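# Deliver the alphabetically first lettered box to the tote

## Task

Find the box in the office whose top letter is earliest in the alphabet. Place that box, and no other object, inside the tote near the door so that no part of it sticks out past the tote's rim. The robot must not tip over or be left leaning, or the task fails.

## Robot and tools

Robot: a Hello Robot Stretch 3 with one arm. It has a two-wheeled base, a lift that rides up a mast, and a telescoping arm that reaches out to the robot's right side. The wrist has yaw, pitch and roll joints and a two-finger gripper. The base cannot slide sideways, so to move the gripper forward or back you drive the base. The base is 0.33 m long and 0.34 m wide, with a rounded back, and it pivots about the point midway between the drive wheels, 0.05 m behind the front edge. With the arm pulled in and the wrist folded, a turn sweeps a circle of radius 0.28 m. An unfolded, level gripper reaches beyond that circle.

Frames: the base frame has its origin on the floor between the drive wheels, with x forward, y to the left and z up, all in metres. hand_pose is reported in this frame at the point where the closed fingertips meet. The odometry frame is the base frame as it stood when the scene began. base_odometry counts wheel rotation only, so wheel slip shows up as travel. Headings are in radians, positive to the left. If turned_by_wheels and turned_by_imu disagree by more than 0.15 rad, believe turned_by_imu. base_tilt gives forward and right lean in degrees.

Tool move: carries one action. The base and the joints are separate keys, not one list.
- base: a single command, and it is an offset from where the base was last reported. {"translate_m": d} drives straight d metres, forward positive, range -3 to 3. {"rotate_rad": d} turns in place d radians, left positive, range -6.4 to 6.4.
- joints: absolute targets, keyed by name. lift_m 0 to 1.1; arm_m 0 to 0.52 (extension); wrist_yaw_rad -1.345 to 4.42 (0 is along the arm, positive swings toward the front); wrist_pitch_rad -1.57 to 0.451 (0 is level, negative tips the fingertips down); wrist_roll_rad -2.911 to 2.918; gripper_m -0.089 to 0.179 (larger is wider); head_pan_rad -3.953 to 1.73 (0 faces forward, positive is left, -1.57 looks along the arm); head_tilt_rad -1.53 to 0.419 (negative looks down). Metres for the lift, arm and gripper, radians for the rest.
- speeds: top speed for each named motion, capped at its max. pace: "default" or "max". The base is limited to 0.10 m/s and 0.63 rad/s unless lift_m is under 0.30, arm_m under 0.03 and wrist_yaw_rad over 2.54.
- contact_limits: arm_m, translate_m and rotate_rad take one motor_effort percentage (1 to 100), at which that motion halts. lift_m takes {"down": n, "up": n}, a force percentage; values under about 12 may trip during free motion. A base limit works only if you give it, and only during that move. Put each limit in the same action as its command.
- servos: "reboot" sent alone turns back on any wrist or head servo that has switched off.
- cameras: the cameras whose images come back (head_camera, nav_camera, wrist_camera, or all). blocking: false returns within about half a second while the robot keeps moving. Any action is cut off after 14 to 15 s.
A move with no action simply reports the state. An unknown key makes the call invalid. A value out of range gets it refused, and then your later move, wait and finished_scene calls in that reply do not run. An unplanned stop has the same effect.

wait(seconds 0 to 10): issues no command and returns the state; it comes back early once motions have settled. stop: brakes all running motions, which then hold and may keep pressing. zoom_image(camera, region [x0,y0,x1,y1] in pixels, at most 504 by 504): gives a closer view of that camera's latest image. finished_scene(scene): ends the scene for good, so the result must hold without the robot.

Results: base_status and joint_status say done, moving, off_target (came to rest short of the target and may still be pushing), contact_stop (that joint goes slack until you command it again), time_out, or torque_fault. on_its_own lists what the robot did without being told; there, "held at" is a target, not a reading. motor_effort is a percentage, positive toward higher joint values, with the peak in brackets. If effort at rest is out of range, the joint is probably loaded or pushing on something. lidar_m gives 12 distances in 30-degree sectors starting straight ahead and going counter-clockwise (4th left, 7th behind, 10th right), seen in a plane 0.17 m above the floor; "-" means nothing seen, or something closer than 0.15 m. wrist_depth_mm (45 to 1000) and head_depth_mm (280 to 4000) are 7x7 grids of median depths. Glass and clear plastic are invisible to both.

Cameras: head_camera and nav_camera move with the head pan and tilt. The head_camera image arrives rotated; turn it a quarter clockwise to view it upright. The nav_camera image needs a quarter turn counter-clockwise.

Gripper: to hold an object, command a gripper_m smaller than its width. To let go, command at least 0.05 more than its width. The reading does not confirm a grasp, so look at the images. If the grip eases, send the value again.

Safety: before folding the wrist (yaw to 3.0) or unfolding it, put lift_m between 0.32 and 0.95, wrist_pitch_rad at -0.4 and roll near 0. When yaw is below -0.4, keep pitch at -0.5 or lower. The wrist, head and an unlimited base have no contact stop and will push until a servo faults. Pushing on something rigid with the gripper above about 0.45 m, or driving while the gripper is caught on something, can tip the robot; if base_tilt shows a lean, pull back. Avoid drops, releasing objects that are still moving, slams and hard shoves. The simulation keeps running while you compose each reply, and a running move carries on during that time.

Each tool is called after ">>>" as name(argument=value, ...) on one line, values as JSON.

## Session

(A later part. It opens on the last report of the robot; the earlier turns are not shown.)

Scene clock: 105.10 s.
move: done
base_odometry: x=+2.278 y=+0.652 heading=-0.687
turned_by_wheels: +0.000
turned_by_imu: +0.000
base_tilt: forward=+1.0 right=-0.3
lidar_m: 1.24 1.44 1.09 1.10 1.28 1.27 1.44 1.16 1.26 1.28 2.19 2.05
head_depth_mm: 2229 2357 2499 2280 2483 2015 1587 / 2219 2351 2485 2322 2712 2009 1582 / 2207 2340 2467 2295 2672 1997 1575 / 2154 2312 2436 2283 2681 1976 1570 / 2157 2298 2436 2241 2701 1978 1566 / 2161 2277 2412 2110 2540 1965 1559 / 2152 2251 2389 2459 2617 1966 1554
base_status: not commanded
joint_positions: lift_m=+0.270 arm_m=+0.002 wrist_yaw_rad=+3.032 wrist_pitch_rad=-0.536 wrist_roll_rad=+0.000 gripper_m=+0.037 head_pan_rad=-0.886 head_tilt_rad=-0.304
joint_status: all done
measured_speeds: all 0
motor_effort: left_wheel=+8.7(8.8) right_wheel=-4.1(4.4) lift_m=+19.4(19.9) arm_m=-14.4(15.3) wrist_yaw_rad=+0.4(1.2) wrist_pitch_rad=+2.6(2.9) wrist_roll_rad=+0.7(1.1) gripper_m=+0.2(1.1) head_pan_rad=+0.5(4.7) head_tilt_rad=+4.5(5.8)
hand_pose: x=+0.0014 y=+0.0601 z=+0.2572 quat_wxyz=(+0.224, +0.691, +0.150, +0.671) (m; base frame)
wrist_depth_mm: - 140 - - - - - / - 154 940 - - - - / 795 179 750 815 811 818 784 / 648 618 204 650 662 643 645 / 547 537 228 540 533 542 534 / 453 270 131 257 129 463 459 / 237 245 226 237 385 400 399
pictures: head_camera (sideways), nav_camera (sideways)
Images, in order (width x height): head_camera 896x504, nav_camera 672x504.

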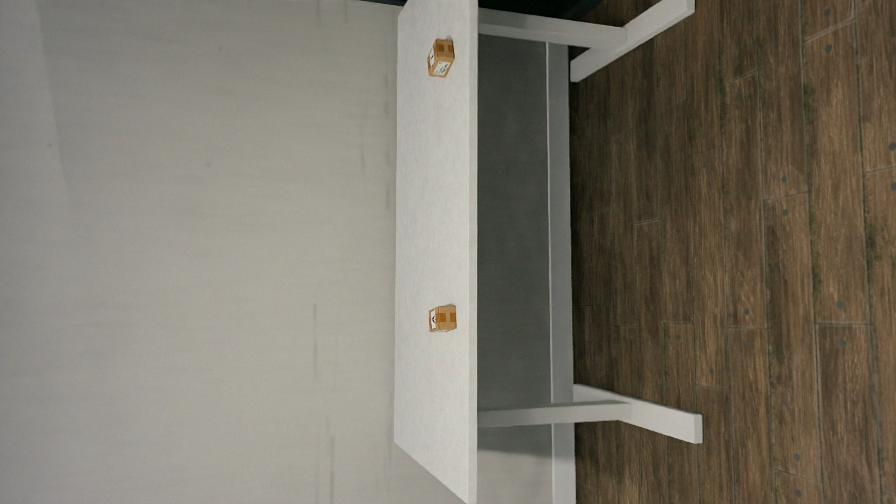

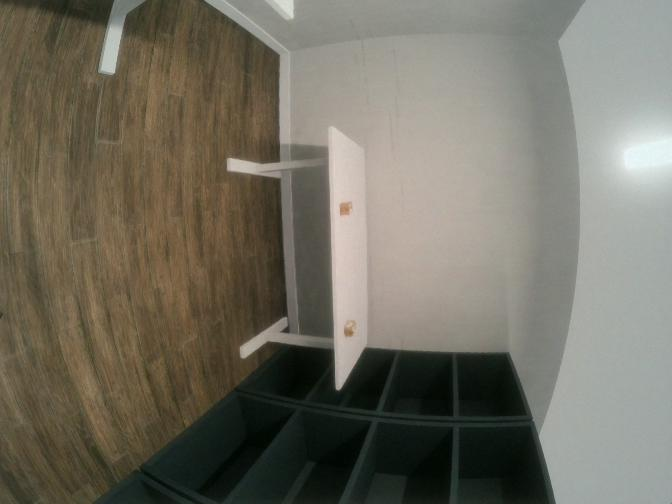

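>>> move(base={"rotate_rad": -0.766}, joints={"head_pan_rad": 0.0, "head_tilt_rad": -0.7}, pace="max", cameras=[])

>>> move(base={"translate_m": 1.1}, pace="max", cameras=["head_camera", "nav_camera"])

Scene clock: 138.50 s.
move: done
base_odometry: x=+2.278 y=+0.652 heading=-1.453
turned_by_wheels: -0.766
turned_by_imu: -0.762
base_tilt: forward=+1.1 right=-0.3
lidar_m: 2.05 2.07 1.23 1.44 1.48 1.33 1.27 1.32 1.78 1.16 1.26 1.88
head_depth_mm: 2099 1851 2534 1983 1636 1393 1211 / 2101 2414 2524 1989 1632 1388 1206 / 2116 2438 2538 1997 1633 1387 1208 / 2128 2448 2547 1993 1635 1395 1211 / 2165 2043 2444 1974 1634 1386 1213 / 2207 2500 2539 1977 1634 1386 1205 / 2245 2517 2518 1995 1632 1380 1215
base_status: done
joint_positions: lift_m=+0.270 arm_m=+0.002 wrist_yaw_rad=+3.032 wrist_pitch_rad=-0.536 wrist_roll_rad=+0.000 gripper_m=+0.037 head_pan_rad=+0.017 head_tilt_rad=-0.699
joint_status: all done
measured_speeds: translate_m=+0.000 rotate_rad=+0.000 lift_m=+0.000 arm_m=+0.000 wrist_yaw_rad=+0.000 wrist_pitch_rad=+0.000 wrist_roll_rad=+0.000 head_pan_rad=-0.024 head_tilt_rad=+0.000
motor_effort: left_wheel=+7.7(18.7) right_wheel=-7.9(15.2) lift_m=+21.3(21.3) arm_m=-13.7(13.8) wrist_yaw_rad=+0.6(1.1) wrist_pitch_rad=+2.5(2.9) wrist_roll_rad=+0.8(1.0) gripper_m=-0.6(1.9) head_pan_rad=-3.0(5.5) head_tilt_rad=-3.0(4.8)
hand_pose: x=+0.0014 y=+0.0601 z=+0.2572 quat_wxyz=(+0.224, +0.691, +0.150, +0.671) (m; base frame)
wrist_depth_mm: - 141 - - - - - / - 154 967 - - - - / 786 179 722 824 817 806 809 / 647 612 203 652 662 659 652 / 539 528 227 548 533 532 530 / 448 272 131 257 130 454 465 / 237 242 227 237 379 402 401
pictures: none
No camera images: "cameras" was empty.

Scene clock: 143.53 s.
move: done
base_odometry: x=+2.408 y=-0.441 heading=-1.452
turned_by_wheels: +0.000
turned_by_imu: -0.001
base_tilt: forward=+1.0 right=-0.1
lidar_m: 1.39 0.99 1.52 1.45 1.08 1.85 2.36 1.76 1.19 1.56 1.18 1.26
head_depth_mm: 1189 1316 1112 874 1558 1384 1209 / 1193 1319 1113 877 1551 1388 1205 / 1204 1314 1114 875 1593 1393 1207 / 1202 1328 1111 828 1583 1388 1212 / 1207 1331 1112 871 1596 1389 1205 / 1215 1336 1111 870 1504 1355 1203 / 1229 1353 1106 870 1579 1386 1211
base_status: done
joint_positions: lift_m=+0.270 arm_m=+0.002 wrist_yaw_rad=+3.032 wrist_pitch_rad=-0.536 wrist_roll_rad=+0.000 gripper_m=+0.037 head_pan_rad=+0.000 head_tilt_rad=-0.700
joint_status: not commanded
measured_speeds: all 0
motor_effort: left_wheel=+11.5(18.1) right_wheel=-3.2(10.1) lift_m=+26.9(26.9) arm_m=-22.0(22.6) wrist_yaw_rad=+0.8(1.4) wrist_pitch_rad=+2.6(3.0) wrist_roll_rad=+0.8(1.1) gripper_m=+0.1(1.6) head_pan_rad=-4.1(4.2) head_tilt_rad=-2.7(4.7)
hand_pose: x=+0.0014 y=+0.0601 z=+0.2572 quat_wxyz=(+0.224, +0.691, +0.150, +0.671) (m; base frame)
wrist_depth_mm: - 140 - - - - - / - 155 993 - - - - / 814 179 725 813 812 794 810 / 648 622 204 641 644 651 636 / 537 533 226 539 536 538 540 / 451 270 131 257 130 455 457 / 236 245 226 237 380 396 397
pictures: head_camera (sideways), nav_camera (sideways)
Images, in order (width x height): head_camera 896x504, nav_camera 672x504.

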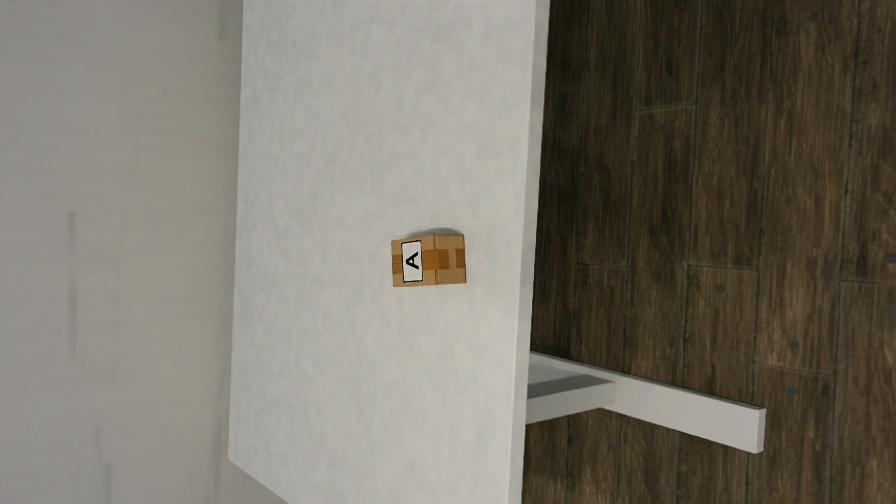

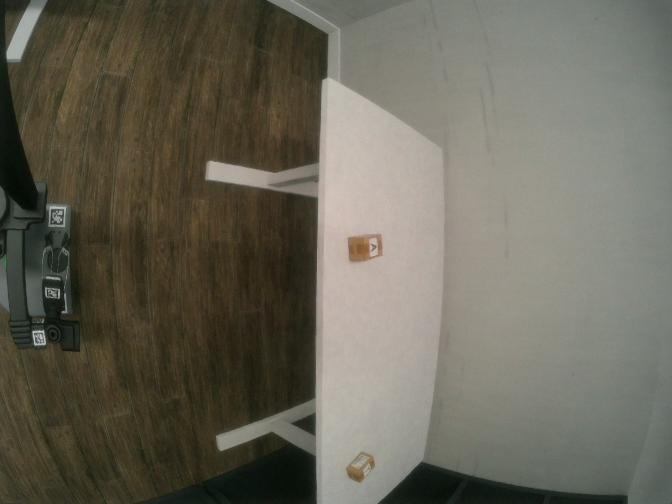

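>>> move(base={"translate_m": 0.13}, cameras=["head_camera"])

Scene clock: 167.67 s.
move: done
base_odometry: x=+2.424 y=-0.570 heading=-1.452
turned_by_wheels: +0.000
turned_by_imu: +0.001
base_tilt: forward=+1.0 right=-0.2
lidar_m: 1.26 0.86 1.52 1.46 1.51 1.96 2.49 1.86 1.24 1.14 1.14 1.22
head_depth_mm: 1073 1204 1115 877 723 1393 1208 / 1079 1204 1118 876 721 1389 1205 / 1084 1216 1112 875 722 1388 1207 / 1090 1225 1118 870 718 1388 1198 / 1098 1230 1116 873 737 1392 1199 / 1101 1236 1111 873 738 1351 1211 / 1104 1244 1106 869 736 1381 1186
base_status: done
joint_positions: lift_m=+0.270 arm_m=+0.002 wrist_yaw_rad=+3.032 wrist_pitch_rad=-0.536 wrist_roll_rad=+0.000 gripper_m=+0.037 head_pan_rad=+0.000 head_tilt_rad=-0.700
joint_status: not commanded
measured_speeds: all 0
motor_effort: left_wheel=+11.3(17.1) right_wheel=+0.3(5.5) lift_m=+31.5(32.1) arm_m=-21.2(22.0) wrist_yaw_rad=+1.1(1.2) wrist_pitch_rad=+2.5(2.9) wrist_roll_rad=+0.8(1.0) gripper_m=+0.1(1.2) head_pan_rad=-3.2(4.6) head_tilt_rad=-3.4(4.1)
hand_pose: x=+0.0014 y=+0.0601 z=+0.2572 quat_wxyz=(+0.224, +0.691, +0.150, +0.671) (m; base frame)
wrist_depth_mm: - 141 - - - - - / - 154 946 - - - - / 805 178 710 796 811 819 794 / 649 631 205 644 649 651 618 / 539 531 226 535 536 539 539 / 445 271 131 255 130 458 457 / 237 244 226 236 384 400 400
pictures: head_camera (sideways)
Images, in order (width x height): head_camera 896x504.

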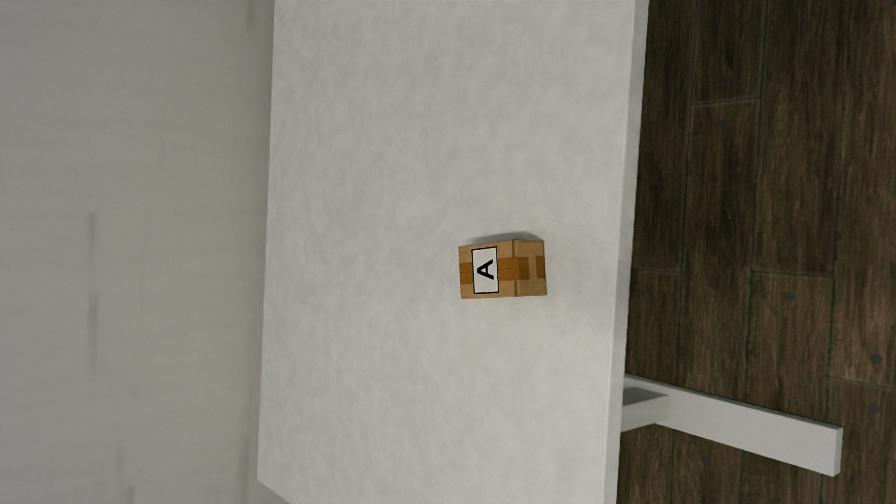

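>>> move(base={"rotate_rad": 1.637}, joints={"head_pan_rad": -1.57}, pace="max", cameras=[])

>>> move(joints={"lift_m": 0.9, "wrist_pitch_rad": -0.4, "gripper_m": 0.15}, pace="max", cameras=["head_camera"])

Scene clock: 180.47 s.
move: done
base_odometry: x=+2.424 y=-0.570 heading=+0.185
turned_by_wheels: +1.637
turned_by_imu: +1.630
base_tilt: forward=+0.9 right=-0.3
lidar_m: 1.46 1.12 1.96 2.49 1.92 1.24 1.15 1.16 1.30 1.26 0.86 1.50
head_depth_mm: 1075 1200 1124 878 722 1394 1216 / 1084 1208 1122 875 721 1388 1211 / 1089 1221 1114 876 719 1393 1210 / 1101 1234 1116 875 732 1389 1197 / 1107 1244 1114 874 738 1384 1211 / 1114 1252 1113 874 757 1354 1209 / 1126 1269 1112 872 756 1387 1205
base_status: done
joint_positions: lift_m=+0.270 arm_m=+0.002 wrist_yaw_rad=+3.032 wrist_pitch_rad=-0.536 wrist_roll_rad=+0.000 gripper_m=+0.037 head_pan_rad=-1.585 head_tilt_rad=-0.700
joint_status: all done
measured_speeds: translate_m=+0.000 rotate_rad=+0.000 lift_m=+0.000 arm_m=+0.000 wrist_yaw_rad=+0.000 wrist_pitch_rad=+0.000 wrist_roll_rad=+0.000 head_pan_rad=+0.024 head_tilt_rad=+0.000
motor_effort: left_wheel=-8.5(16.7) right_wheel=+9.8(16.7) lift_m=+30.0(30.6) arm_m=-21.8(22.7) wrist_yaw_rad=+0.6(1.4) wrist_pitch_rad=+2.9(3.0) wrist_roll_rad=+0.8(1.1) gripper_m=+0.2(1.2) head_pan_rad=+3.1(4.9) head_tilt_rad=-3.0(4.0)
hand_pose: x=+0.0014 y=+0.0601 z=+0.2572 quat_wxyz=(+0.224, +0.691, +0.150, +0.671) (m; base frame)
wrist_depth_mm: - 140 - - - - - / - 155 979 - - - - / 812 179 735 818 779 808 788 / 658 621 206 641 649 641 644 / 539 542 227 543 531 543 536 / 443 271 131 256 130 460 452 / 237 243 227 238 380 401 399
pictures: none
No camera images: "cameras" was empty.

Scene clock: 185.47 s.
move: done
base_odometry: x=+2.424 y=-0.570 heading=+0.185
turned_by_wheels: +0.000
turned_by_imu: +0.001
base_tilt: forward=+1.1 right=-0.2
lidar_m: 1.46 1.12 1.96 2.49 1.91 1.24 1.14 1.16 1.30 1.26 0.86 1.50
head_depth_mm: 1077 1198 1118 878 742 - - / 1082 1206 1117 877 723 - - / 1093 1221 1115 876 721 - - / 1098 1232 1120 877 732 - - / 1114 1243 1114 877 739 - 1165 / 1121 1266 1109 875 757 1382 1181 / 1139 1277 1113 870 757 1383 1203
base_status: not commanded
joint_positions: lift_m=+0.900 arm_m=+0.002 wrist_yaw_rad=+3.032 wrist_pitch_rad=-0.420 wrist_roll_rad=+0.000 gripper_m=+0.150 head_pan_rad=-1.570 head_tilt_rad=-0.700
joint_status: all done
measured_speeds: all 0
motor_effort: left_wheel=-8.4(8.6) right_wheel=+9.8(10.4) lift_m=+31.2(34.4) arm_m=-18.2(22.2) wrist_yaw_rad=+0.6(1.5) wrist_pitch_rad=+3.5(7.1) wrist_roll_rad=+0.8(1.1) gripper_m=+0.3(93.8) head_pan_rad=+2.8(4.7) head_tilt_rad=-2.8(3.5)
hand_pose: x=+0.0032 y=+0.0761 z=+0.9123 quat_wxyz=(+0.185, +0.698, +0.110, +0.683) (m; base frame)
wrist_depth_mm: - 135 - - - - - / - 148 - - - - 912 / - 161 - - - - - / - 183 209 - - - - / - 188 241 - - - - / - 126 231 - - 122 - / - - 261 - - - 112
pictures: head_camera (sideways)
Images, in order (width x height): head_camera 896x504.

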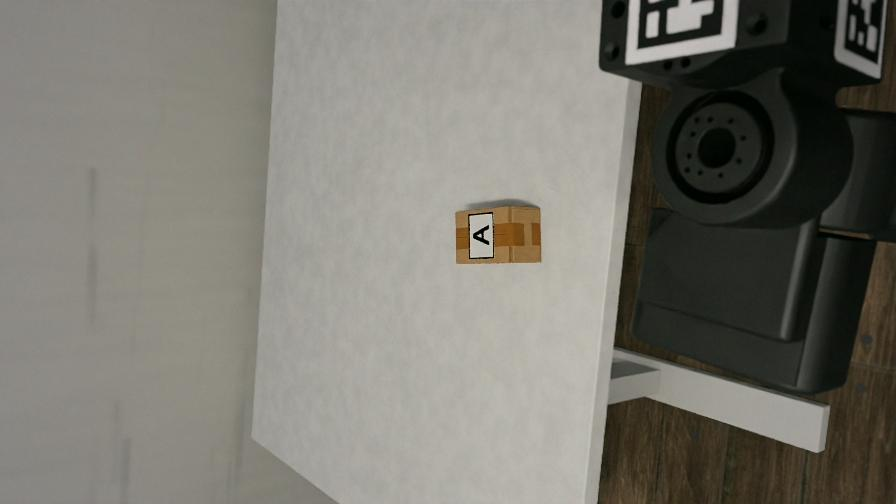

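>>> move(base={"translate_m": 0.045}, joints={"wrist_yaw_rad": 0.0}, pace="max", cameras=[])

>>> move(joints={"wrist_pitch_rad": -0.3, "arm_m": 0.22, "lift_m": 0.84}, cameras=["wrist_camera"])

Scene clock: 194.17 s.
move: done
base_odometry: x=+2.468 y=-0.561 heading=+0.184
turned_by_wheels: +0.000
turned_by_imu: +0.001
base_tilt: forward=+0.8 right=-0.2
lidar_m: 1.41 1.08 1.94 2.49 1.91 1.28 1.19 1.20 1.30 1.27 0.85 1.45
head_depth_mm: 1072 1195 1118 882 721 - - / 1084 1215 1118 878 687 - - / 1095 1215 1115 873 290 - - / 1100 1237 1115 876 702 1331 1211 / 1111 1255 1114 875 722 1384 1205 / 1128 1262 1112 873 759 1382 1200 / 1135 1270 1381 875 757 1384 1210
base_status: done
joint_positions: lift_m=+0.900 arm_m=+0.002 wrist_yaw_rad=+0.003 wrist_pitch_rad=-0.420 wrist_roll_rad=+0.000 gripper_m=+0.150 head_pan_rad=-1.570 head_tilt_rad=-0.700
joint_status: all done
measured_speeds: all 0
motor_effort: left_wheel=-2.3(6.4) right_wheel=+11.4(15.1) lift_m=+28.6(30.0) arm_m=-13.5(15.7) wrist_yaw_rad=-2.2(7.2) wrist_pitch_rad=+3.2(3.8) wrist_roll_rad=+0.8(1.0) gripper_m=+0.3(1.0) head_pan_rad=+2.8(4.3) head_tilt_rad=-1.8(3.3)
hand_pose: x=-0.0208 y=-0.3709 z=+0.9123 quat_wxyz=(+0.692, +0.149, -0.691, -0.147) (m; base frame)
wrist_depth_mm: - 988 965 931 932 932 905 / - - - - - - 975 / - - - - - - - / - - - - - - - / - 146 - 422 - 145 - / - 126 - - - 122 - / - - - - - 122 102
pictures: none
No camera images: "cameras" was empty.

Scene clock: 197.00 s.
move: done
base_odometry: x=+2.468 y=-0.561 heading=+0.184
turned_by_wheels: +0.000
turned_by_imu: +0.000
base_tilt: forward=+1.1 right=-0.2
lidar_m: 1.41 1.08 1.95 2.49 1.92 1.28 1.19 1.21 1.30 1.26 0.85 1.45
head_depth_mm: 1068 1195 1119 370 320 1386 1208 / 1079 1208 1120 377 404 1387 1206 / 1093 1224 1124 403 685 1395 1207 / 1100 1232 1119 801 738 1385 1205 / 1117 1250 1117 871 740 1390 1208 / 1123 1263 1112 874 755 1380 1199 / 1138 1272 1376 875 755 1378 1208
base_status: not commanded
joint_positions: lift_m=+0.840 arm_m=+0.220 wrist_yaw_rad=+0.003 wrist_pitch_rad=-0.322 wrist_roll_rad=+0.000 gripper_m=+0.150 head_pan_rad=-1.570 head_tilt_rad=-0.700
joint_status: all done
measured_speeds: all 0
motor_effort: left_wheel=-2.4(2.7) right_wheel=+11.8(12.4) lift_m=+22.7(25.5) arm_m=+22.7(25.3) wrist_yaw_rad=-2.1(2.4) wrist_pitch_rad=+3.7(6.9) wrist_roll_rad=+0.8(1.1) gripper_m=+1.1(1.4) head_pan_rad=+3.5(4.0) head_tilt_rad=-2.3(2.9)
hand_pose: x=-0.0209 y=-0.6004 z=+0.8748 quat_wxyz=(+0.698, +0.114, -0.697, -0.113) (m; base frame)
wrist_depth_mm: 756 779 733 735 724 745 728 / 842 827 801 805 788 772 774 / 876 848 849 829 857 827 814 / 960 - - - - - - / - 147 - - - 145 - / - 126 - - - 122 - / - 122 296 242 301 290 102
pictures: wrist_camera
Images, in order (width x height): wrist_camera 644x364.

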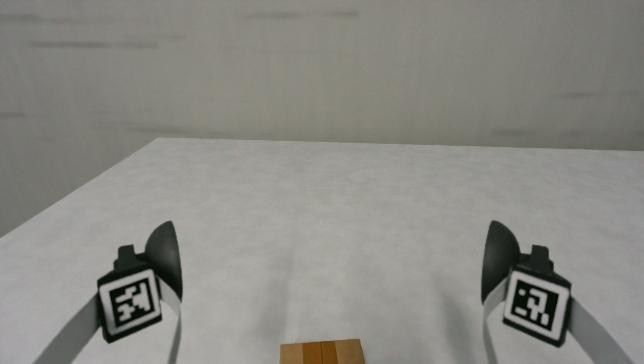

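>>> move(base={"translate_m": 0.007}, joints={"arm_m": 0.233, "lift_m": 0.785}, cameras=["wrist_camera"])

Scene clock: 215.97 s.
move: done
base_odometry: x=+2.475 y=-0.560 heading=+0.184
turned_by_wheels: +0.000
turned_by_imu: +0.001
base_tilt: forward=+1.0 right=-0.1
lidar_m: 1.40 1.07 1.94 2.49 1.91 1.29 1.19 1.21 1.30 0.92 0.85 1.44
head_depth_mm: 1072 1200 1119 851 371 319 1162 / 1083 1215 1116 440 438 1387 1213 / 1091 1226 1120 455 468 1383 1209 / 1100 1238 1118 824 737 1391 1207 / 1115 1247 1117 875 740 1382 1208 / 1126 1263 1110 874 758 1378 1198 / 1143 1276 1383 875 759 1379 1201
base_status: done
joint_positions: lift_m=+0.785 arm_m=+0.233 wrist_yaw_rad=+0.003 wrist_pitch_rad=-0.321 wrist_roll_rad=+0.000 gripper_m=+0.150 head_pan_rad=-1.570 head_tilt_rad=-0.700
joint_status: all done
measured_speeds: all 0
motor_effort: left_wheel=+0.7(5.4) right_wheel=+8.8(13.5) lift_m=+19.4(25.3) arm_m=+22.3(24.3) wrist_yaw_rad=-1.4(2.2) wrist_pitch_rad=+3.6(4.0) wrist_roll_rad=+0.8(1.0) gripper_m=-0.1(1.1) head_pan_rad=+2.6(3.5) head_tilt_rad=-2.2(2.8)
hand_pose: x=-0.0209 y=-0.6135 z=+0.8199 quat_wxyz=(+0.698, +0.114, -0.697, -0.113) (m; base frame)
wrist_depth_mm: 739 756 754 739 727 712 713 / 799 804 786 797 778 778 759 / 895 855 - 811 838 822 807 / - - - - - - - / - 146 - - - 146 - / - 126 281 281 283 121 274 / - 230 244 186 238 231 111
pictures: wrist_camera
Images, in order (width x height): wrist_camera 644x364.

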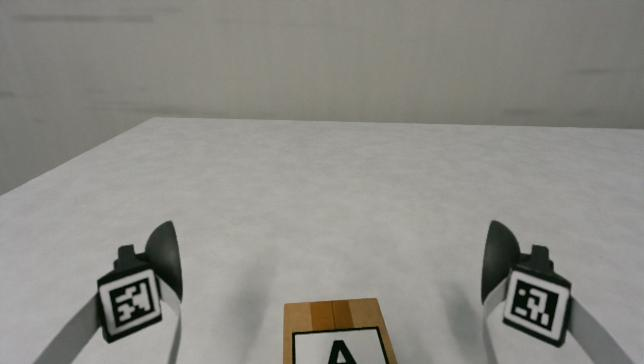

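>>> move(joints={"lift_m": 0.74}, cameras=["wrist_camera", "head_camera"])

Scene clock: 229.23 s.
move: done
base_odometry: x=+2.475 y=-0.560 heading=+0.184
turned_by_wheels: +0.000
turned_by_imu: +0.001
base_tilt: forward=+0.9 right=-0.2
lidar_m: 1.41 1.07 1.94 2.49 1.92 1.29 1.20 1.21 1.30 0.91 0.85 1.45
head_depth_mm: 1072 1189 1121 876 432 354 314 / 1076 1202 1118 873 463 1362 1211 / 1089 1224 1121 877 477 1349 1208 / 1108 1229 1119 874 719 1385 1205 / 1112 1249 1113 873 739 1388 1211 / 1121 1263 1109 874 758 1378 1196 / 1143 1277 1388 873 758 1392 1211
base_status: not commanded
joint_positions: lift_m=+0.740 arm_m=+0.233 wrist_yaw_rad=+0.003 wrist_pitch_rad=-0.321 wrist_roll_rad=+0.000 gripper_m=+0.150 head_pan_rad=-1.570 head_tilt_rad=-0.700
joint_status: all done
measured_speeds: all 0
motor_effort: left_wheel=+0.6(0.9) right_wheel=+8.7(9.2) lift_m=+19.3(21.2) arm_m=+18.8(19.9) wrist_yaw_rad=-2.0(2.1) wrist_pitch_rad=+4.1(4.1) wrist_roll_rad=+0.9(1.0) gripper_m=+0.1(1.2) head_pan_rad=+2.6(3.6) head_tilt_rad=-0.8(2.8)
hand_pose: x=-0.0209 y=-0.6135 z=+0.7749 quat_wxyz=(+0.698, +0.114, -0.697, -0.112) (m; base frame)
wrist_depth_mm: 753 732 738 746 729 721 709 / 821 788 781 787 766 757 754 / 846 - - - - - - / - - - - - - - / 283 268 285 285 273 147 275 / 236 126 230 159 221 122 231 / - 180 190 134 143 182 111
pictures: head_camera (sideways), wrist_camera
Images, in order (width x height): head_camera 896x504, wrist_camera 644x364.

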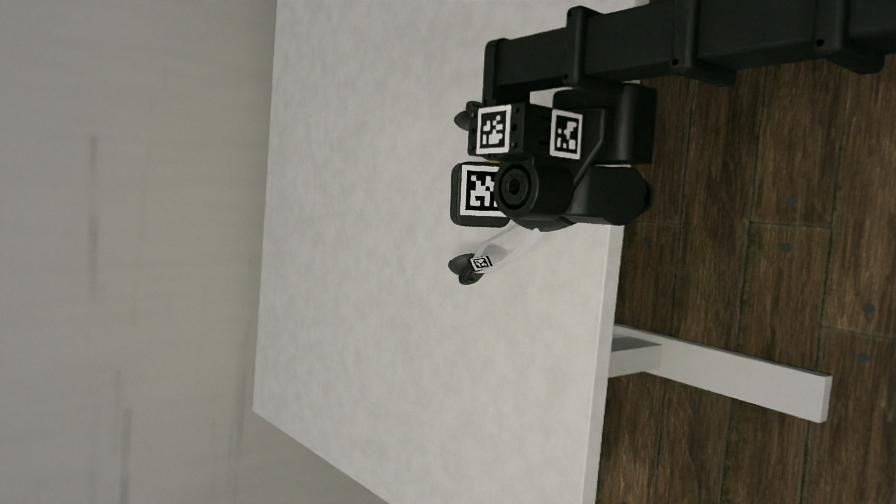

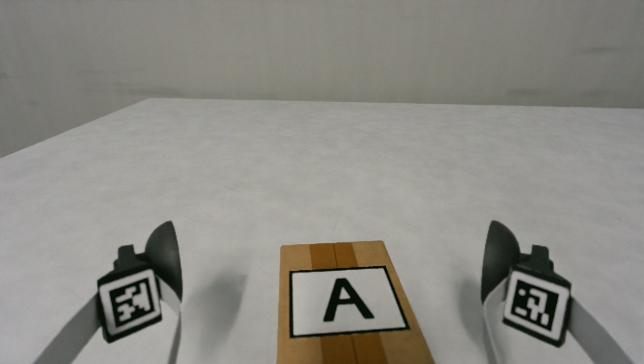

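>>> move(joints={"lift_m": 0.71, "arm_m": 0.238}, speeds={"lift_m": 0.05}, contact_limits={"lift_m": {"down": 14}}, cameras=["wrist_camera"])

Scene clock: 242.00 s.
move: done
base_odometry: x=+2.475 y=-0.560 heading=+0.184
turned_by_wheels: +0.000
turned_by_imu: +0.001
base_tilt: forward=+0.8 right=-0.1
lidar_m: 1.40 1.07 1.93 2.49 1.92 1.29 1.20 1.21 1.30 0.91 0.85 1.45
head_depth_mm: 1074 1197 1119 877 494 378 336 / 1081 1205 1115 872 487 1309 1205 / 1093 1221 1117 876 495 1336 1207 / 1104 1235 1114 873 720 1379 1209 / 1113 1242 1119 872 740 1393 1204 / 1125 1264 1115 875 755 1377 1193 / 1131 1280 1386 873 755 1387 1203
base_status: not commanded
joint_positions: lift_m=+0.710 arm_m=+0.238 wrist_yaw_rad=+0.003 wrist_pitch_rad=-0.321 wrist_roll_rad=+0.000 gripper_m=+0.150 head_pan_rad=-1.570 head_tilt_rad=-0.700
joint_status: all done
measured_speeds: all 0
motor_effort: left_wheel=+0.6(0.9) right_wheel=+9.0(9.3) lift_m=+19.6(20.8) arm_m=+22.2(24.0) wrist_yaw_rad=-1.9(2.1) wrist_pitch_rad=+3.5(4.1) wrist_roll_rad=+0.6(1.2) gripper_m=-0.2(1.2) head_pan_rad=+2.7(2.7) head_tilt_rad=-0.7(2.3)
contact_limits: lift_m down 14 (down: maximum 72; up: maximum 65)
hand_pose: x=-0.0209 y=-0.6185 z=+0.7449 quat_wxyz=(+0.698, +0.114, -0.697, -0.112) (m; base frame)
wrist_depth_mm: 748 741 725 720 725 701 707 / 792 794 778 774 754 755 756 / - - - - - - - / 283 285 290 289 291 279 295 / 230 231 232 147 213 236 237 / 193 126 188 117 123 123 189 / - 147 152 99 100 152 111
pictures: wrist_camera
Images, in order (width x height): wrist_camera 644x364.

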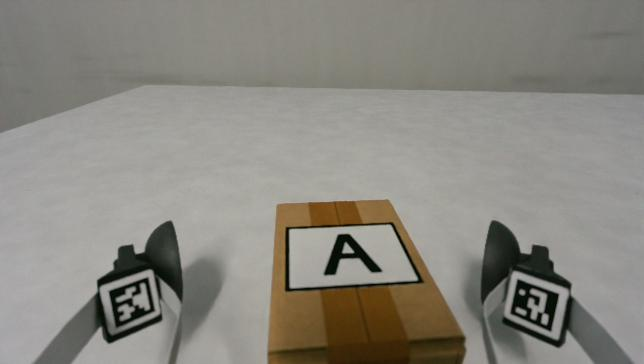

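>>> move(joints={"lift_m": 0.697}, speeds={"lift_m": 0.04}, contact_limits={"lift_m": {"down": 13}}, cameras=["wrist_camera"])

>>> move(joints={"gripper_m": 0.03}, cameras=["wrist_camera"])

Scene clock: 247.87 s.
move: done
base_odometry: x=+2.475 y=-0.560 heading=+0.184
turned_by_wheels: +0.000
turned_by_imu: +0.001
base_tilt: forward=+1.0 right=-0.3
lidar_m: 1.41 1.07 1.94 2.49 1.91 1.29 1.19 1.21 1.30 0.91 0.85 1.45
head_depth_mm: 1068 1194 1114 877 702 401 348 / 1081 1210 1121 876 490 1309 1208 / 1095 1223 1118 874 505 1335 1210 / 1104 1237 1119 876 720 1382 1206 / 1116 1250 1113 873 738 1382 1203 / 1127 1256 1113 874 758 1369 1192 / 1140 1277 1379 873 758 1385 1208
base_status: not commanded
joint_positions: lift_m=+0.697 arm_m=+0.238 wrist_yaw_rad=+0.003 wrist_pitch_rad=-0.314 wrist_roll_rad=+0.000 gripper_m=+0.150 head_pan_rad=-1.570 head_tilt_rad=-0.700
joint_status: all done
measured_speeds: all 0
motor_effort: left_wheel=+0.8(0.9) right_wheel=+9.1(9.1) lift_m=+18.4(20.9) arm_m=+13.2(15.3) wrist_yaw_rad=-1.9(2.2) wrist_pitch_rad=+2.6(3.9) wrist_roll_rad=+0.8(0.9) gripper_m=+0.2(0.9) head_pan_rad=+2.2(2.6) head_tilt_rad=-1.2(2.1)
contact_limits: lift_m down 13 (down: maximum 72; up: maximum 65)
hand_pose: x=-0.0209 y=-0.6192 z=+0.7336 quat_wxyz=(+0.699, +0.112, -0.698, -0.110) (m; base frame)
wrist_depth_mm: 745 746 738 727 705 702 715 / 807 802 771 764 739 743 763 / - - - - - - - / 264 267 268 158 255 268 271 / 212 213 214 127 141 218 217 / 171 126 172 102 102 122 173 / - 134 139 91 93 135 112
pictures: wrist_camera
Images, in order (width x height): wrist_camera 644x364.

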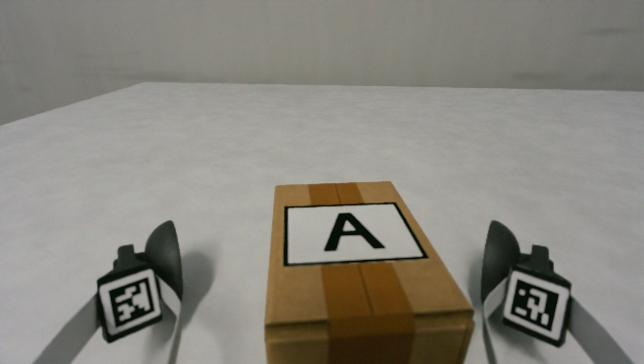

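Scene clock: 249.63 s.
move: done
base_odometry: x=+2.475 y=-0.560 heading=+0.184
turned_by_wheels: +0.000
turned_by_imu: +0.000
base_tilt: forward=+1.0 right=-0.3
lidar_m: 1.40 1.07 1.93 2.48 1.91 1.29 1.20 1.21 1.30 0.91 0.85 1.44
head_depth_mm: 1073 1195 1119 875 704 402 348 / 1080 1216 1121 876 489 1306 1214 / 1093 1218 1118 876 504 1327 1210 / 1105 1239 1113 876 721 1378 1208 / 1112 1255 1118 876 736 1390 1212 / 1124 1257 1112 874 757 1374 1204 / 1142 1269 1377 873 760 1389 1205
base_status: not commanded
joint_positions: lift_m=+0.697 arm_m=+0.238 wrist_yaw_rad=+0.003 wrist_pitch_rad=-0.310 wrist_roll_rad=+0.001 gripper_m=+0.032 head_pan_rad=-1.570 head_tilt_rad=-0.700
joint_status: all done
measured_speeds: all 0
motor_effort: left_wheel=+0.6(0.9) right_wheel=+8.7(9.5) lift_m=+19.9(20.2) arm_m=+9.5(13.4) wrist_yaw_rad=-1.8(2.3) wrist_pitch_rad=+1.5(2.8) wrist_roll_rad=+0.4(0.9) gripper_m=-32.0(99.2) head_pan_rad=+2.2(3.4) head_tilt_rad=-1.8(2.4)
contact_limits: lift_m down 13 (down: maximum 72; up: maximum 65)
hand_pose: x=-0.0208 y=-0.6196 z=+0.7346 quat_wxyz=(+0.699, +0.110, -0.699, -0.109) (m; base frame)
wrist_depth_mm: 758 754 729 713 722 728 705 / 805 784 769 749 750 742 753 / - - - - - - - / 270 268 271 160 272 275 276 / 216 216 150 128 150 219 220 / 172 173 108 103 107 162 174 / 149 136 101 96 96 121 146
pictures: wrist_camera
Images, in order (width x height): wrist_camera 644x364.

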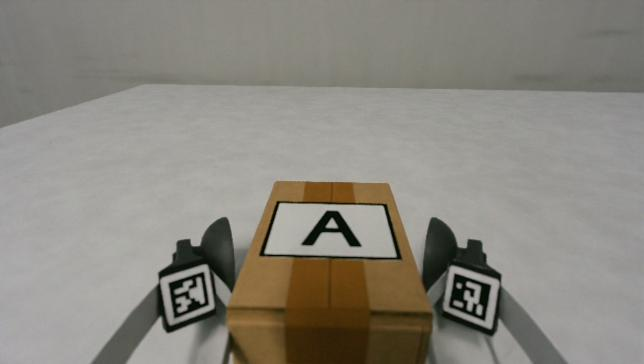

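>>> move(joints={"lift_m": 0.8}, cameras=["wrist_camera"])

>>> move(joints={"arm_m": 0.0, "wrist_yaw_rad": 2.6, "wrist_pitch_rad": -0.4, "head_pan_rad": 0.0}, speeds={"arm_m": 0.25}, cameras=["wrist_camera"])

Scene clock: 262.17 s.
move: done
base_odometry: x=+2.475 y=-0.560 heading=+0.184
turned_by_wheels: +0.000
turned_by_imu: +0.001
base_tilt: forward=+1.0 right=-0.2
lidar_m: 1.40 1.07 1.94 2.49 1.92 1.29 1.20 1.21 1.31 0.91 0.85 1.45
head_depth_mm: 1073 1199 1118 420 355 317 1182 / 1084 1204 1119 423 440 1394 1209 / 1094 1217 1119 442 472 1388 1208 / 1102 1234 1115 849 738 1381 1205 / 1111 1251 1114 874 740 1382 1211 / 1125 1257 1110 871 757 1375 1192 / 1134 1278 1385 874 755 1389 1202
base_status: not commanded
joint_positions: lift_m=+0.800 arm_m=+0.238 wrist_yaw_rad=+0.003 wrist_pitch_rad=-0.324 wrist_roll_rad=+0.001 gripper_m=+0.035 head_pan_rad=-1.570 head_tilt_rad=-0.700
joint_status: all done
measured_speeds: all 0
motor_effort: left_wheel=+0.5(0.9) right_wheel=+8.8(9.2) lift_m=+32.3(34.6) arm_m=-1.3(2.8) wrist_yaw_rad=-1.4(2.5) wrist_pitch_rad=+4.1(4.6) wrist_roll_rad=+0.3(0.5) gripper_m=-15.9(17.0) head_pan_rad=+1.7(2.9) head_tilt_rad=-1.2(1.9)
hand_pose: x=-0.0208 y=-0.6182 z=+0.8342 quat_wxyz=(+0.698, +0.115, -0.698, -0.114) (m; base frame)
wrist_depth_mm: 765 772 714 719 731 714 694 / 785 793 791 766 784 777 755 / 865 840 833 831 816 824 791 / 913 - - 167 - - - / - - 147 132 145 - - / 300 121 109 104 109 122 - / 266 244 99 96 96 118 261
pictures: wrist_camera
Images, in order (width x height): wrist_camera 644x364.

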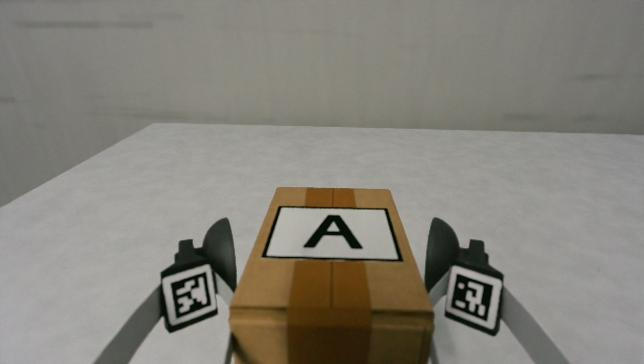

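Scene clock: 265.03 s.
move: done
base_odometry: x=+2.475 y=-0.560 heading=+0.184
turned_by_wheels: +0.000
turned_by_imu: +0.000
base_tilt: forward=+0.9 right=-0.2
lidar_m: 1.40 1.07 1.94 2.49 1.91 1.29 1.19 1.22 1.30 0.92 0.85 1.45
head_depth_mm: 1193 1325 1502 1719 1645 1393 1206 / 1198 1342 1512 1761 1639 1389 1208 / 1216 1351 1543 1791 1627 1381 1208 / 1227 1373 1557 1807 1635 1387 1204 / 1243 1393 1579 1802 1624 1381 1203 / 1255 1298 1601 1809 1544 1380 1201 / 1263 1153 911 1341 1597 1355 1206
base_status: not commanded
joint_positions: lift_m=+0.800 arm_m=+0.002 wrist_yaw_rad=+2.597 wrist_pitch_rad=-0.422 wrist_roll_rad=+0.001 gripper_m=+0.035 head_pan_rad=+0.009 head_tilt_rad=-0.700
joint_status: all done
joint sent to its limit — arm_m, lower limit.
measured_speeds: all 0
motor_effort: left_wheel=+0.8(0.8) right_wheel=+8.3(9.1) lift_m=+27.4(32.5) arm_m=-21.1(24.7) wrist_yaw_rad=+3.5(5.7) wrist_pitch_rad=+3.8(7.3) wrist_roll_rad=+0.3(0.7) gripper_m=-14.9(17.1) head_pan_rad=-3.4(4.9) head_tilt_rad=-0.3(2.2)
hand_pose: x=+0.0947 y=+0.0447 z=+0.8117 quat_wxyz=(+0.329, +0.706, -0.043, +0.626) (m; base frame)
wrist_depth_mm: - - - - - 775 - / - - - - - - - / - - - - - - - / - - - - - - - / - - 150 131 148 - - / - 121 108 104 109 127 - / 217 992 99 96 96 121 -
pictures: wrist_camera
Images, in order (width x height): wrist_camera 644x364.

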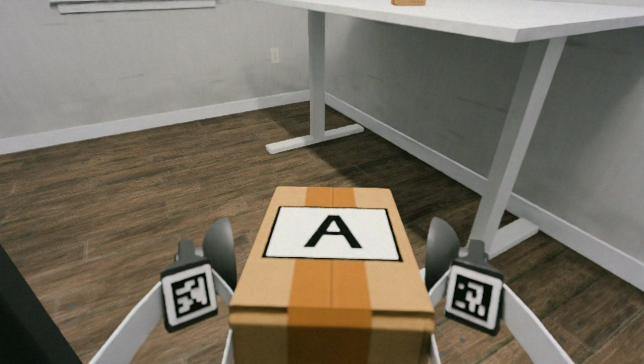

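>>> move(base={"rotate_rad": 1.961}, joints={"lift_m": 0.28}, pace="max", cameras=["head_camera"])

Scene clock: 275.40 s.
move: done
base_odometry: x=+2.475 y=-0.560 heading=+2.145
turned_by_wheels: +1.961
turned_by_imu: +1.955
base_tilt: forward=+1.0 right=-0.3
lidar_m: 1.89 1.29 1.50 1.19 1.21 1.26 0.85 1.52 1.41 1.07 1.79 2.49
head_depth_mm: 2160 2367 2530 1988 1643 1397 1209 / 2274 2502 2527 1980 1623 1383 1207 / 2339 2645 2528 1974 1634 1380 1207 / 2475 2755 2526 2000 1627 1390 1209 / 2591 2936 2514 1975 1622 1387 1206 / 2530 1863 2125 1967 1634 1384 1206 / 1694 1862 2191 1912 1631 1390 1203
base_status: done
joint_positions: lift_m=+0.280 arm_m=+0.002 wrist_yaw_rad=+2.597 wrist_pitch_rad=-0.424 wrist_roll_rad=+0.001 gripper_m=+0.035 head_pan_rad=+0.000 head_tilt_rad=-0.700
joint_status: all done
measured_speeds: all 0
motor_effort: left_wheel=-6.4(14.1) right_wheel=+8.6(15.8) lift_m=+21.0(23.0) arm_m=-21.7(22.2) wrist_yaw_rad=+2.8(3.6) wrist_pitch_rad=+4.3(4.6) wrist_roll_rad=+0.2(0.7) gripper_m=-15.7(17.6) head_pan_rad=-3.2(4.9) head_tilt_rad=-1.3(1.7)
hand_pose: x=+0.0946 y=+0.0445 z=+0.2913 quat_wxyz=(+0.330, +0.706, -0.042, +0.625) (m; base frame)
wrist_depth_mm: - - - - - - - / - - - - - - - / - - - - - - - / 804 797 821 790 811 827 810 / 640 655 151 131 148 639 639 / 536 510 108 104 109 127 520 / 212 262 99 96 96 122 455
pictures: head_camera (sideways)
Images, in order (width x height): head_camera 896x504.

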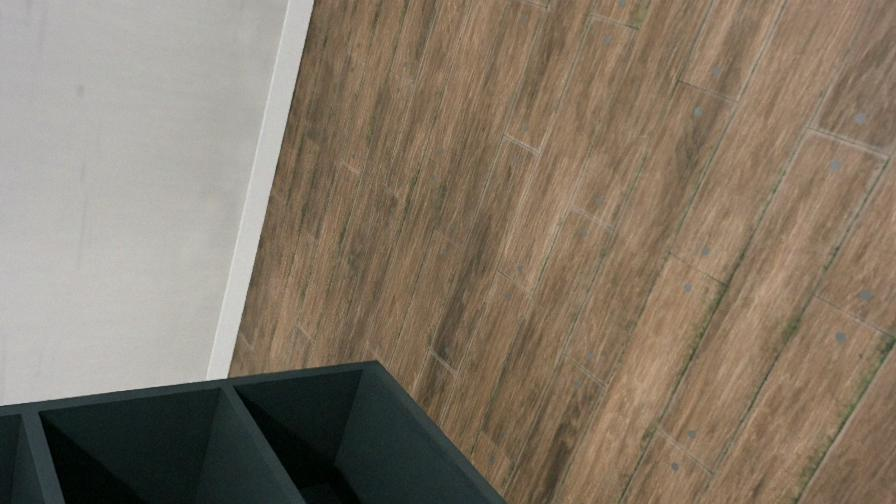

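>>> move(base={"translate_m": 2.22}, pace="max", cameras=[])

>>> move(base={"rotate_rad": 1.148}, pace="max", cameras=["head_camera"])

Scene clock: 290.73 s.
move: done
base_odometry: x=+1.269 y=+1.304 heading=+2.145
turned_by_wheels: +0.000
turned_by_imu: -0.001
base_tilt: forward=+0.7 right=-0.1
lidar_m: 0.47 0.59 1.25 0.80 0.59 1.40 3.03 2.39 1.83 0.76 0.50 0.47
head_depth_mm: 367 404 452 510 587 692 842 / 382 423 475 542 629 753 928 / 399 443 501 577 680 820 1033 / 418 468 532 616 734 905 1140 / 439 495 566 663 802 1006 1190 / 461 523 605 717 881 1136 1206 / 488 556 650 778 981 1287 1203
base_status: done
joint_positions: lift_m=+0.280 arm_m=+0.002 wrist_yaw_rad=+2.597 wrist_pitch_rad=-0.424 wrist_roll_rad=+0.001 gripper_m=+0.035 head_pan_rad=+0.000 head_tilt_rad=-0.700
joint_status: not commanded
measured_speeds: all 0
motor_effort: left_wheel=+1.0(12.5) right_wheel=+2.8(19.4) lift_m=+23.5(23.8) arm_m=-18.6(21.2) wrist_yaw_rad=+2.4(3.4) wrist_pitch_rad=+4.3(4.8) wrist_roll_rad=+0.3(0.7) gripper_m=-16.0(17.1) head_pan_rad=-2.3(4.2) head_tilt_rad=-0.2(2.0)
hand_pose: x=+0.0945 y=+0.0445 z=+0.2912 quat_wxyz=(+0.330, +0.706, -0.042, +0.626) (m; base frame)
wrist_depth_mm: - - - - 989 594 430 / - - - - - 606 432 / - - - - 960 614 440 / 772 793 812 796 819 622 442 / 627 645 150 131 148 598 447 / 527 507 108 104 109 127 448 / 210 258 99 96 96 122 430
pictures: none
No camera images: "cameras" was empty.

Scene clock: 292.57 s.
move: done
base_odometry: x=+1.269 y=+1.304 heading=-2.991
turned_by_wheels: +1.148
turned_by_imu: +1.144
base_tilt: forward=+0.9 right=-0.2
lidar_m: 1.54 0.73 0.58 1.40 3.32 2.37 1.83 0.69 0.49 0.47 0.48 0.64
head_depth_mm: 1628 1597 1575 1577 1536 1359 1214 / 2173 2375 2332 2002 1640 1383 1204 / 2170 2441 2437 1994 1631 1392 1205 / 2199 2457 2422 1988 1618 1377 1207 / 2208 2455 2543 1984 1627 1378 1213 / 2215 2472 2509 1981 1630 1378 1208 / 2208 2458 2548 1976 1633 1377 1202
base_status: done
joint_positions: lift_m=+0.280 arm_m=+0.002 wrist_yaw_rad=+2.597 wrist_pitch_rad=-0.424 wrist_roll_rad=+0.001 gripper_m=+0.035 head_pan_rad=+0.000 head_tilt_rad=-0.700
joint_status: not commanded
measured_speeds: all 0
motor_effort: left_wheel=-9.7(15.7) right_wheel=+8.1(16.8) lift_m=+24.1(24.2) arm_m=-21.6(22.5) wrist_yaw_rad=+2.6(3.4) wrist_pitch_rad=+4.2(4.6) wrist_roll_rad=+0.3(0.6) gripper_m=-16.2(17.0) head_pan_rad=-2.7(4.1) head_tilt_rad=+0.8(1.6)
hand_pose: x=+0.0945 y=+0.0445 z=+0.2912 quat_wxyz=(+0.330, +0.706, -0.042, +0.626) (m; base frame)
wrist_depth_mm: - - - 591 738 - - / - - - 665 811 - - / - - - 722 919 - - / 800 793 820 756 790 809 797 / 631 636 150 132 147 638 641 / 522 518 108 104 109 127 524 / 211 260 99 96 96 122 456
pictures: head_camera (sideways)
Images, in order (width x height): head_camera 896x504.

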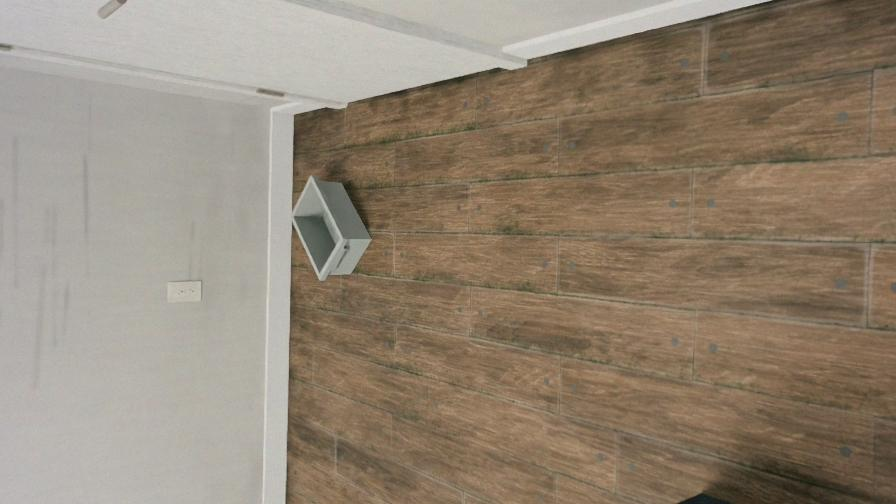

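>>> move(base={"translate_m": 1.25}, pace="max", cameras=["head_camera"])

Scene clock: 316.13 s.
move: done
base_odometry: x=+0.034 y=+1.117 heading=-2.991
turned_by_wheels: +0.000
turned_by_imu: +0.000
base_tilt: forward=+1.0 right=-0.2
lidar_m: 1.24 1.28 1.70 2.17 0.73 0.73 1.92 0.63 0.44 0.39 0.42 0.55
head_depth_mm: 1068 1191 1322 1452 1340 1323 1182 / 1065 1194 1354 1573 1621 1390 1203 / 1070 1195 1360 1572 1642 1396 1207 / 1076 1204 1372 1578 1617 1332 1208 / 1076 1207 1374 1594 1630 1358 1209 / 1079 1211 1378 1602 1632 1386 1209 / 1083 1215 1384 1613 1624 1385 1207
base_status: done
joint_positions: lift_m=+0.280 arm_m=+0.002 wrist_yaw_rad=+2.598 wrist_pitch_rad=-0.424 wrist_roll_rad=+0.001 gripper_m=+0.035 head_pan_rad=+0.000 head_tilt_rad=-0.700
joint_status: not commanded
measured_speeds: all 0
motor_effort: left_wheel=+2.2(15.4) right_wheel=+5.7(15.5) lift_m=+25.7(25.9) arm_m=-12.5(18.7) wrist_yaw_rad=+3.0(3.4) wrist_pitch_rad=+4.3(4.7) wrist_roll_rad=+0.4(0.7) gripper_m=-15.8(17.3) head_pan_rad=-2.0(3.4) head_tilt_rad=+1.6(2.1)
hand_pose: x=+0.0945 y=+0.0445 z=+0.2912 quat_wxyz=(+0.330, +0.706, -0.042, +0.626) (m; base frame)
wrist_depth_mm: - - - - - - 978 / - - - - - - - / - - - - - - - / 776 790 809 799 802 803 690 / 657 639 151 132 147 642 595 / 530 507 108 104 109 127 535 / 211 262 99 96 96 122 453
pictures: head_camera (sideways)
Images, in order (width x height): head_camera 896x504.

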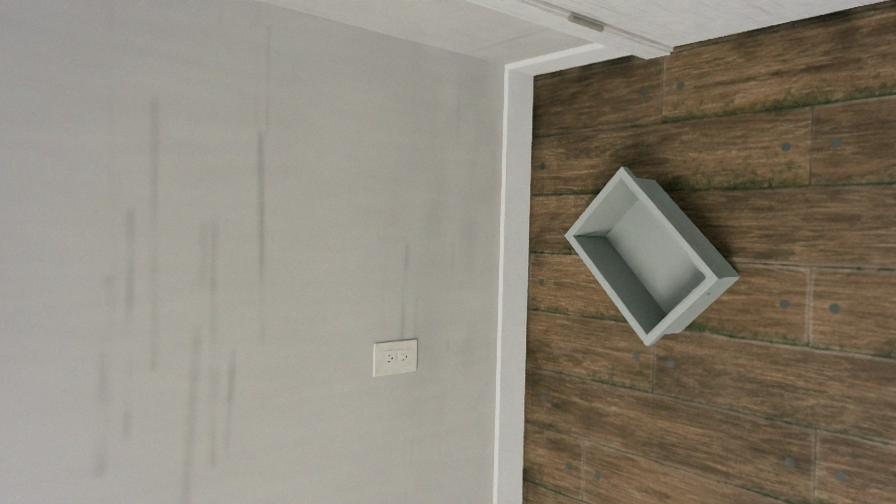

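>>> move(base={"translate_m": 0.3}, pace="max", joints={"head_tilt_rad": -1.0}, cameras=["head_camera"])

Scene clock: 332.00 s.
move: done
base_odometry: x=-0.263 y=+1.072 heading=-2.991
turned_by_wheels: +0.000
turned_by_imu: +0.000
base_tilt: forward=+1.0 right=-0.1
lidar_m: 0.95 0.97 1.30 2.71 1.15 0.95 1.88 0.61 0.41 0.39 0.41 0.54
head_depth_mm: 902 1059 1267 1396 1307 1205 1121 / 904 1066 1309 1482 1351 1225 1121 / 900 1064 1314 1485 1326 1224 1124 / 907 1073 1316 1493 1347 1225 867 / 910 1080 1325 1500 1323 1232 1111 / 912 1082 1334 1516 1357 1226 1128 / 922 1093 1338 1515 1362 1229 1125
base_status: done
joint_positions: lift_m=+0.280 arm_m=+0.002 wrist_yaw_rad=+2.598 wrist_pitch_rad=-0.424 wrist_roll_rad=+0.001 gripper_m=+0.035 head_pan_rad=+0.000 head_tilt_rad=-0.999
joint_status: all done
measured_speeds: all 0
motor_effort: left_wheel=-2.6(16.4) right_wheel=+6.6(11.7) lift_m=+27.1(27.1) arm_m=-7.0(9.9) wrist_yaw_rad=+2.7(3.3) wrist_pitch_rad=+4.3(4.7) wrist_roll_rad=+0.3(0.6) gripper_m=-15.7(17.1) head_pan_rad=-2.1(2.9) head_tilt_rad=-5.9(7.3)
hand_pose: x=+0.0945 y=+0.0445 z=+0.2912 quat_wxyz=(+0.330, +0.706, -0.042, +0.626) (m; base frame)
wrist_depth_mm: - - - - - 915 731 / - - - - - 942 745 / - - - - - 939 779 / 797 785 817 776 800 790 754 / 631 641 151 132 148 579 566 / 525 513 108 104 108 127 413 / 211 262 99 96 96 122 434
pictures: head_camera (sideways)
Images, in order (width x height): head_camera 896x504.

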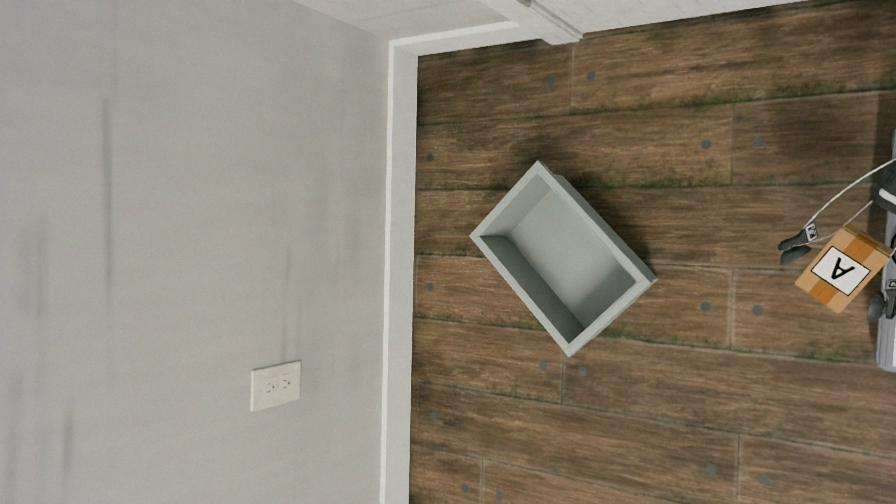

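>>> move(base={"rotate_rad": 1.706}, joints={"lift_m": 0.5, "head_pan_rad": -1.57}, pace="max", cameras=[])

>>> move(joints={"wrist_yaw_rad": 0.0, "arm_m": 0.15}, cameras=[])

>>> move(joints={"wrist_pitch_rad": -1.546, "arm_m": 0.43}, cameras=["wrist_camera", "head_camera"])

Scene clock: 346.77 s.
move: done
base_odometry: x=-0.263 y=+1.072 heading=-1.286
turned_by_wheels: +1.706
turned_by_imu: +1.701
base_tilt: forward=+1.1 right=-0.4
lidar_m: 2.31 1.02 0.96 1.24 0.54 0.40 0.39 0.42 0.61 0.95 1.01 1.47
head_depth_mm: 885 1038 1258 1465 1351 1226 1110 / 897 1061 1282 1487 1350 532 489 / 910 1075 1313 1497 1331 549 982 / 925 1097 1347 1516 1333 600 590 / 939 1123 1381 1522 1339 1227 1125 / 956 1139 1413 1521 1354 1230 1123 / 972 1156 1442 1527 1351 1233 1123
base_status: done
joint_positions: lift_m=+0.500 arm_m=+0.002 wrist_yaw_rad=+2.598 wrist_pitch_rad=-0.425 wrist_roll_rad=+0.001 gripper_m=+0.035 head_pan_rad=-1.575 head_tilt_rad=-1.001
joint_status: all done
measured_speeds: all 0
motor_effort: left_wheel=-7.6(15.3) right_wheel=+8.0(15.4) lift_m=+30.2(34.3) arm_m=-14.3(14.3) wrist_yaw_rad=+3.1(3.2) wrist_pitch_rad=+4.7(4.8) wrist_roll_rad=+0.4(0.6) gripper_m=-15.7(17.0) head_pan_rad=+2.5(5.3) head_tilt_rad=-4.2(6.2)
hand_pose: x=+0.0944 y=+0.0444 z=+0.5110 quat_wxyz=(+0.330, +0.706, -0.042, +0.625) (m; base frame)
wrist_depth_mm: - - - - - - - / - - - - - - - / - - - - - - - / - - - - - - - / 994 983 150 131 147 956 962 / 812 812 108 104 109 127 808 / 209 123 99 96 96 122 690
pictures: none
No camera images: "cameras" was empty.

Scene clock: 349.10 s.
move: done
base_odometry: x=-0.263 y=+1.072 heading=-1.286
turned_by_wheels: +0.000
turned_by_imu: +0.000
base_tilt: forward=+1.0 right=-0.1
lidar_m: 2.31 1.03 0.95 1.24 0.54 0.40 0.39 0.42 0.61 0.95 1.01 1.48
head_depth_mm: 884 1037 1260 1474 1347 1226 1102 / 900 1056 1283 1489 609 539 488 / 912 1075 1317 889 624 1227 985 / 925 1098 1349 1485 1310 1227 990 / 941 1125 1378 1513 1340 1227 1123 / 955 1141 1419 1516 1354 1233 1122 / 974 1167 1451 1514 1353 1229 1124
base_status: not commanded
joint_positions: lift_m=+0.500 arm_m=+0.150 wrist_yaw_rad=+0.003 wrist_pitch_rad=-0.425 wrist_roll_rad=+0.001 gripper_m=+0.035 head_pan_rad=-1.571 head_tilt_rad=-1.001
joint_status: all done
measured_speeds: all 0
motor_effort: left_wheel=-7.5(7.8) right_wheel=+8.4(8.8) lift_m=+27.6(30.3) arm_m=+22.3(26.1) wrist_yaw_rad=-2.5(6.7) wrist_pitch_rad=+4.3(5.0) wrist_roll_rad=+0.4(0.6) gripper_m=-17.1(17.1) head_pan_rad=+2.4(4.4) head_tilt_rad=-3.5(5.4)
hand_pose: x=-0.0208 y=-0.5184 z=+0.5110 quat_wxyz=(+0.691, +0.151, -0.691, -0.149) (m; base frame)
wrist_depth_mm: 561 540 526 521 506 490 481 / 599 587 568 560 553 541 516 / 652 653 615 618 604 576 551 / 749 709 690 656 660 631 571 / 838 811 151 131 147 696 567 / 784 766 108 103 108 127 573 / 708 122 99 96 96 122 559
pictures: none
No camera images: "cameras" was empty.

Scene clock: 352.40 s.
move: done
base_odometry: x=-0.263 y=+1.072 heading=-1.286
turned_by_wheels: +0.000
turned_by_imu: +0.000
base_tilt: forward=+0.9 right=-0.1
lidar_m: 2.31 1.03 0.96 1.24 0.54 0.40 0.40 0.42 0.61 0.95 1.01 1.48
head_depth_mm: 884 1043 1264 1471 1351 1220 1107 / 895 1059 1176 677 596 537 489 / 912 1074 781 1311 1330 1221 985 / 927 1097 1349 1488 1325 1227 993 / 939 1119 1385 1517 1331 1231 1122 / 956 1139 1413 1507 1353 1229 1121 / 972 1164 1448 1515 1352 1231 1121
base_status: not commanded
joint_positions: lift_m=+0.500 arm_m=+0.430 wrist_yaw_rad=+0.003 wrist_pitch_rad=-1.540 wrist_roll_rad=+0.001 gripper_m=+0.035 head_pan_rad=-1.570 head_tilt_rad=-1.001
joint_status: all done
measured_speeds: all 0
motor_effort: left_wheel=-7.5(7.9) right_wheel=+8.2(8.8) lift_m=+23.7(27.6) arm_m=+21.6(25.4) wrist_yaw_rad=-2.1(2.5) wrist_pitch_rad=-1.2(7.0) wrist_roll_rad=+0.3(0.8) gripper_m=-15.4(17.3) head_pan_rad=+3.5(4.0) head_tilt_rad=-3.1(4.9)
hand_pose: x=-0.0217 y=-0.5588 z=+0.3819 quat_wxyz=(+0.508, +0.493, -0.507, -0.492) (m; base frame)
wrist_depth_mm: 531 543 528 538 530 520 527 / 555 549 544 540 536 528 528 / 553 567 559 539 540 539 536 / 565 564 564 549 493 552 504 / 575 566 148 129 147 570 558 / 584 579 107 104 108 127 534 / 585 123 99 96 96 122 462
pictures: head_camera (sideways), wrist_camera
Images, in order (width x height): head_camera 896x504, wrist_camera 644x364.

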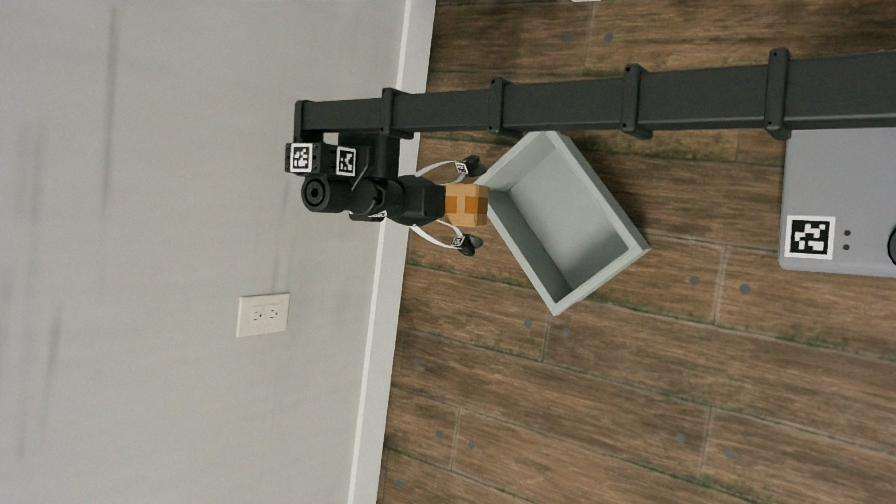

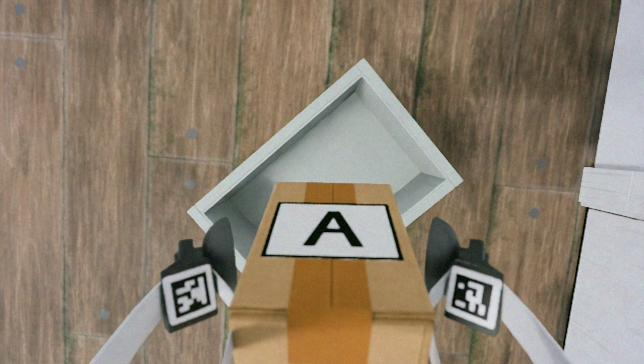

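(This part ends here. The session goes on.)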